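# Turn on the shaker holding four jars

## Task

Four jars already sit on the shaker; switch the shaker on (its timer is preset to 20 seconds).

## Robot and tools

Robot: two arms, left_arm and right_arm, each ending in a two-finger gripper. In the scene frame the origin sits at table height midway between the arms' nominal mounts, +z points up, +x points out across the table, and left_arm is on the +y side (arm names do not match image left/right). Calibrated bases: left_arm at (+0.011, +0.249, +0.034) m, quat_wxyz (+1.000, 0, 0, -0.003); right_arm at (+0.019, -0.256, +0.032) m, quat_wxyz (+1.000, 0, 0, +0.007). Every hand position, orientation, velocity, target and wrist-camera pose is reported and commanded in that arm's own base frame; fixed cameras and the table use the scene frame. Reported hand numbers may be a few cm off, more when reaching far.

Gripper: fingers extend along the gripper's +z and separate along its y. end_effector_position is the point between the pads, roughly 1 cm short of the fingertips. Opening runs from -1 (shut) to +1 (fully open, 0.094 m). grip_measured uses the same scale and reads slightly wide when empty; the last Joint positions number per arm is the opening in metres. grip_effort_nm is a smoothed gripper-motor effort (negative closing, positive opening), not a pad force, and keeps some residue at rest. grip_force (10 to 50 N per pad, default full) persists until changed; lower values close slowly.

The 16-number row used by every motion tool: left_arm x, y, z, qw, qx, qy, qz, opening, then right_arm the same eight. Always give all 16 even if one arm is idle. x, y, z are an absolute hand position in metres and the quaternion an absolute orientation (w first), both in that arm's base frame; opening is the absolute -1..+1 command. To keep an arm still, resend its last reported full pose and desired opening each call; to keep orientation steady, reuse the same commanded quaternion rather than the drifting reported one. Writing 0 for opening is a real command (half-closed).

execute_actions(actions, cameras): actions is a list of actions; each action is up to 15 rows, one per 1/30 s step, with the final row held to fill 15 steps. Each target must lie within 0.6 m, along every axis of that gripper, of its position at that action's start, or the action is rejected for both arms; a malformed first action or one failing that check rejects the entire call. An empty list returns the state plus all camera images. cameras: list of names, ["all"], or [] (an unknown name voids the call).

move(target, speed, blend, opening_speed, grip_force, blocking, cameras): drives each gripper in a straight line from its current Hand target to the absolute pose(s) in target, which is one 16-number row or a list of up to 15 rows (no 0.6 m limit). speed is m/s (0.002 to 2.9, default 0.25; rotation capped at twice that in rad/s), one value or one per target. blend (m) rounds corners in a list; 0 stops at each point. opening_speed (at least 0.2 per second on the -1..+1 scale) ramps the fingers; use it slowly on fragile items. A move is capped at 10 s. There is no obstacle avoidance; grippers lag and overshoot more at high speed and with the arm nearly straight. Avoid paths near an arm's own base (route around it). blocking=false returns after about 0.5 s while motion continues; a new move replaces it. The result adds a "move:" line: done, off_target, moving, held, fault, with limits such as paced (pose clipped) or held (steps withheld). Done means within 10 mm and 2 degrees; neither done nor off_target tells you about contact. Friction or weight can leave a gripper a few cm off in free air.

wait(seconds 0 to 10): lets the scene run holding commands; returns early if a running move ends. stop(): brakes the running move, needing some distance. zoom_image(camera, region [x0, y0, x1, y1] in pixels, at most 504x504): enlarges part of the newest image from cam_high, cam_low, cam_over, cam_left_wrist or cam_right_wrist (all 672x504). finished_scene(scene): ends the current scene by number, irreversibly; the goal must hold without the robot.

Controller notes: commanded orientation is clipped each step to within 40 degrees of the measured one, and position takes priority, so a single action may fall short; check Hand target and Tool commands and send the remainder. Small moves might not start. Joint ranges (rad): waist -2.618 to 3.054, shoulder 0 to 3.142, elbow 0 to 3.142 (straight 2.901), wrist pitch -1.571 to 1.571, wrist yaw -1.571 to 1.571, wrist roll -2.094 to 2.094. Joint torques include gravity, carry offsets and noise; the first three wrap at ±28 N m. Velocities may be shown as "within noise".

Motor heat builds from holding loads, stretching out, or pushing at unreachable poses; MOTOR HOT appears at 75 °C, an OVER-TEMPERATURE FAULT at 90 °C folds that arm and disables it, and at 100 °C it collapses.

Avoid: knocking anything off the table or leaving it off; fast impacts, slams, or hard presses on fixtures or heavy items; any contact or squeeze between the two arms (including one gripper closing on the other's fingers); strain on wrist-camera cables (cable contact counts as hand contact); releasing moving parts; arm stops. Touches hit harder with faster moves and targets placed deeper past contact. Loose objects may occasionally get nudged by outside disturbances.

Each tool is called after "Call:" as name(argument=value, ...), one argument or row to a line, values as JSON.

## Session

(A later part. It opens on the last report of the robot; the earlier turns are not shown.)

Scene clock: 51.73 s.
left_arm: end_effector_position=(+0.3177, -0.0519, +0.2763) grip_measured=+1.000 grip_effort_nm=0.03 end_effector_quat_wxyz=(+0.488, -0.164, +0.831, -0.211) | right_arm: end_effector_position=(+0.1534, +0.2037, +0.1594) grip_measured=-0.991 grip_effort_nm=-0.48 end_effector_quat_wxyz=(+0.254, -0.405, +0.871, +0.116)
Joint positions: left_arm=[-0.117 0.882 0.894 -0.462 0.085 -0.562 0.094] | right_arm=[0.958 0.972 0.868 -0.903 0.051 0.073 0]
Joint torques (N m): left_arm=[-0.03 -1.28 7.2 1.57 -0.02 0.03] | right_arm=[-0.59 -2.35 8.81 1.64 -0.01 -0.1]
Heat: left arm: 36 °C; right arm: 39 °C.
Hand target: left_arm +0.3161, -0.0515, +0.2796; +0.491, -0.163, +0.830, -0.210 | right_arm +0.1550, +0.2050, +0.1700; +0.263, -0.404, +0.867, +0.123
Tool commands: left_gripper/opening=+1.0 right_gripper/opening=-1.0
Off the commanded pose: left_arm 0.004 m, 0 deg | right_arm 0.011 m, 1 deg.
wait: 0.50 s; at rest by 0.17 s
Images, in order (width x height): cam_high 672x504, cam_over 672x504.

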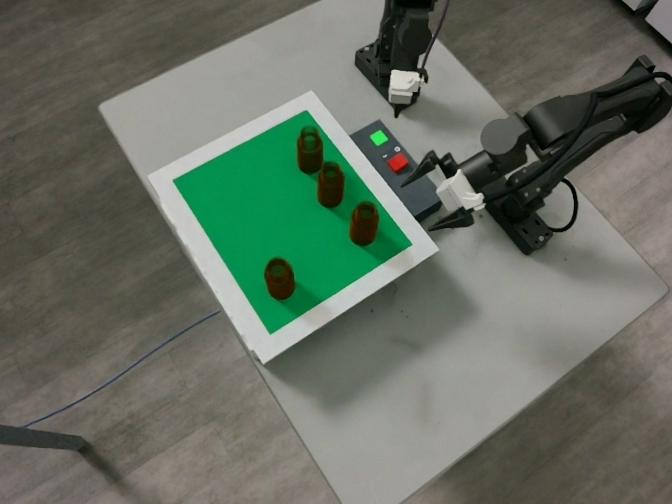

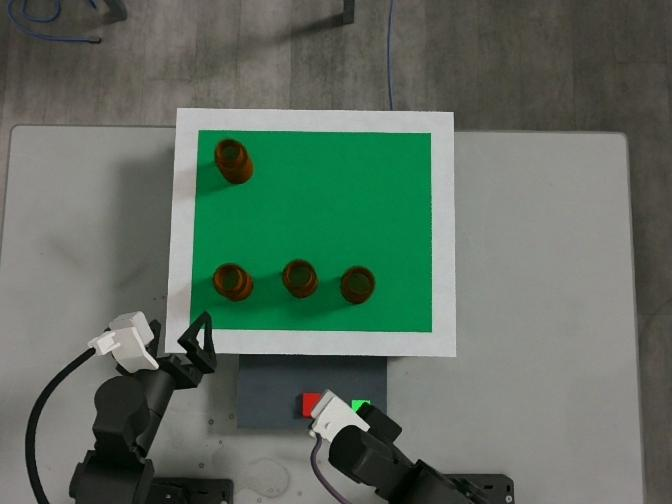

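Call:
wait(
  seconds=1.5,
  cameras=["cam_over"],
)

Call:
finished_scene(
  scene=2,
)

Scene clock: 53.50 s.
left_arm: end_effector_position=(+0.3177, -0.0519, +0.2763) grip_measured=+1.000 grip_effort_nm=0.03 end_effector_quat_wxyz=(+0.488, -0.164, +0.831, -0.211) | right_arm: end_effector_position=(+0.1534, +0.2037, +0.1594) grip_measured=-0.991 grip_effort_nm=-0.48 end_effector_quat_wxyz=(+0.254, -0.405, +0.871, +0.116)
Joint positions: left_arm=[-0.117 0.882 0.894 -0.462 0.085 -0.562 0.094] | right_arm=[0.958 0.972 0.868 -0.903 0.051 0.073 0]
Joint torques (N m): left_arm=[-0.05 -1.28 7.17 1.56 -0.02 0.03] | right_arm=[-0.59 -2.33 8.81 1.63 -0.01 -0.09]
Heat: left arm: 36 °C; right arm: 39 °C.
Hand target: left_arm +0.3161, -0.0515, +0.2796; +0.491, -0.163, +0.830, -0.210 | right_arm +0.1550, +0.2050, +0.1700; +0.263, -0.404, +0.867, +0.123
Tool commands: left_gripper/opening=+1.0 right_gripper/opening=-1.0
Off the commanded pose: left_arm 0.004 m, 0 deg | right_arm 0.011 m, 1 deg.
wait: 1.50 s; at rest from the start
Images, in order (width x height): cam_over 672x504.

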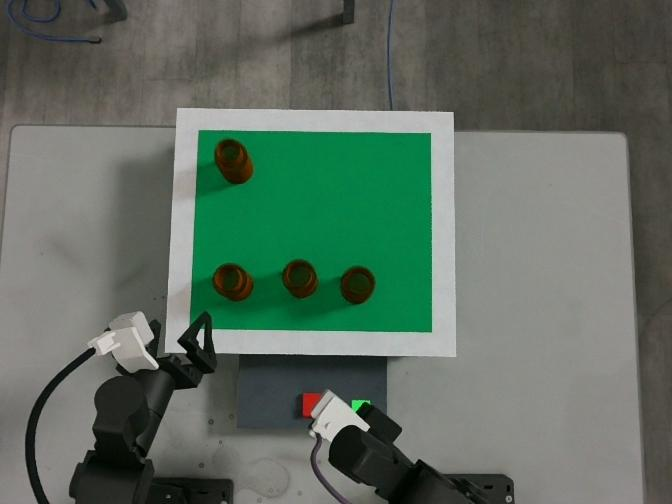

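The scene is finished: the task was done.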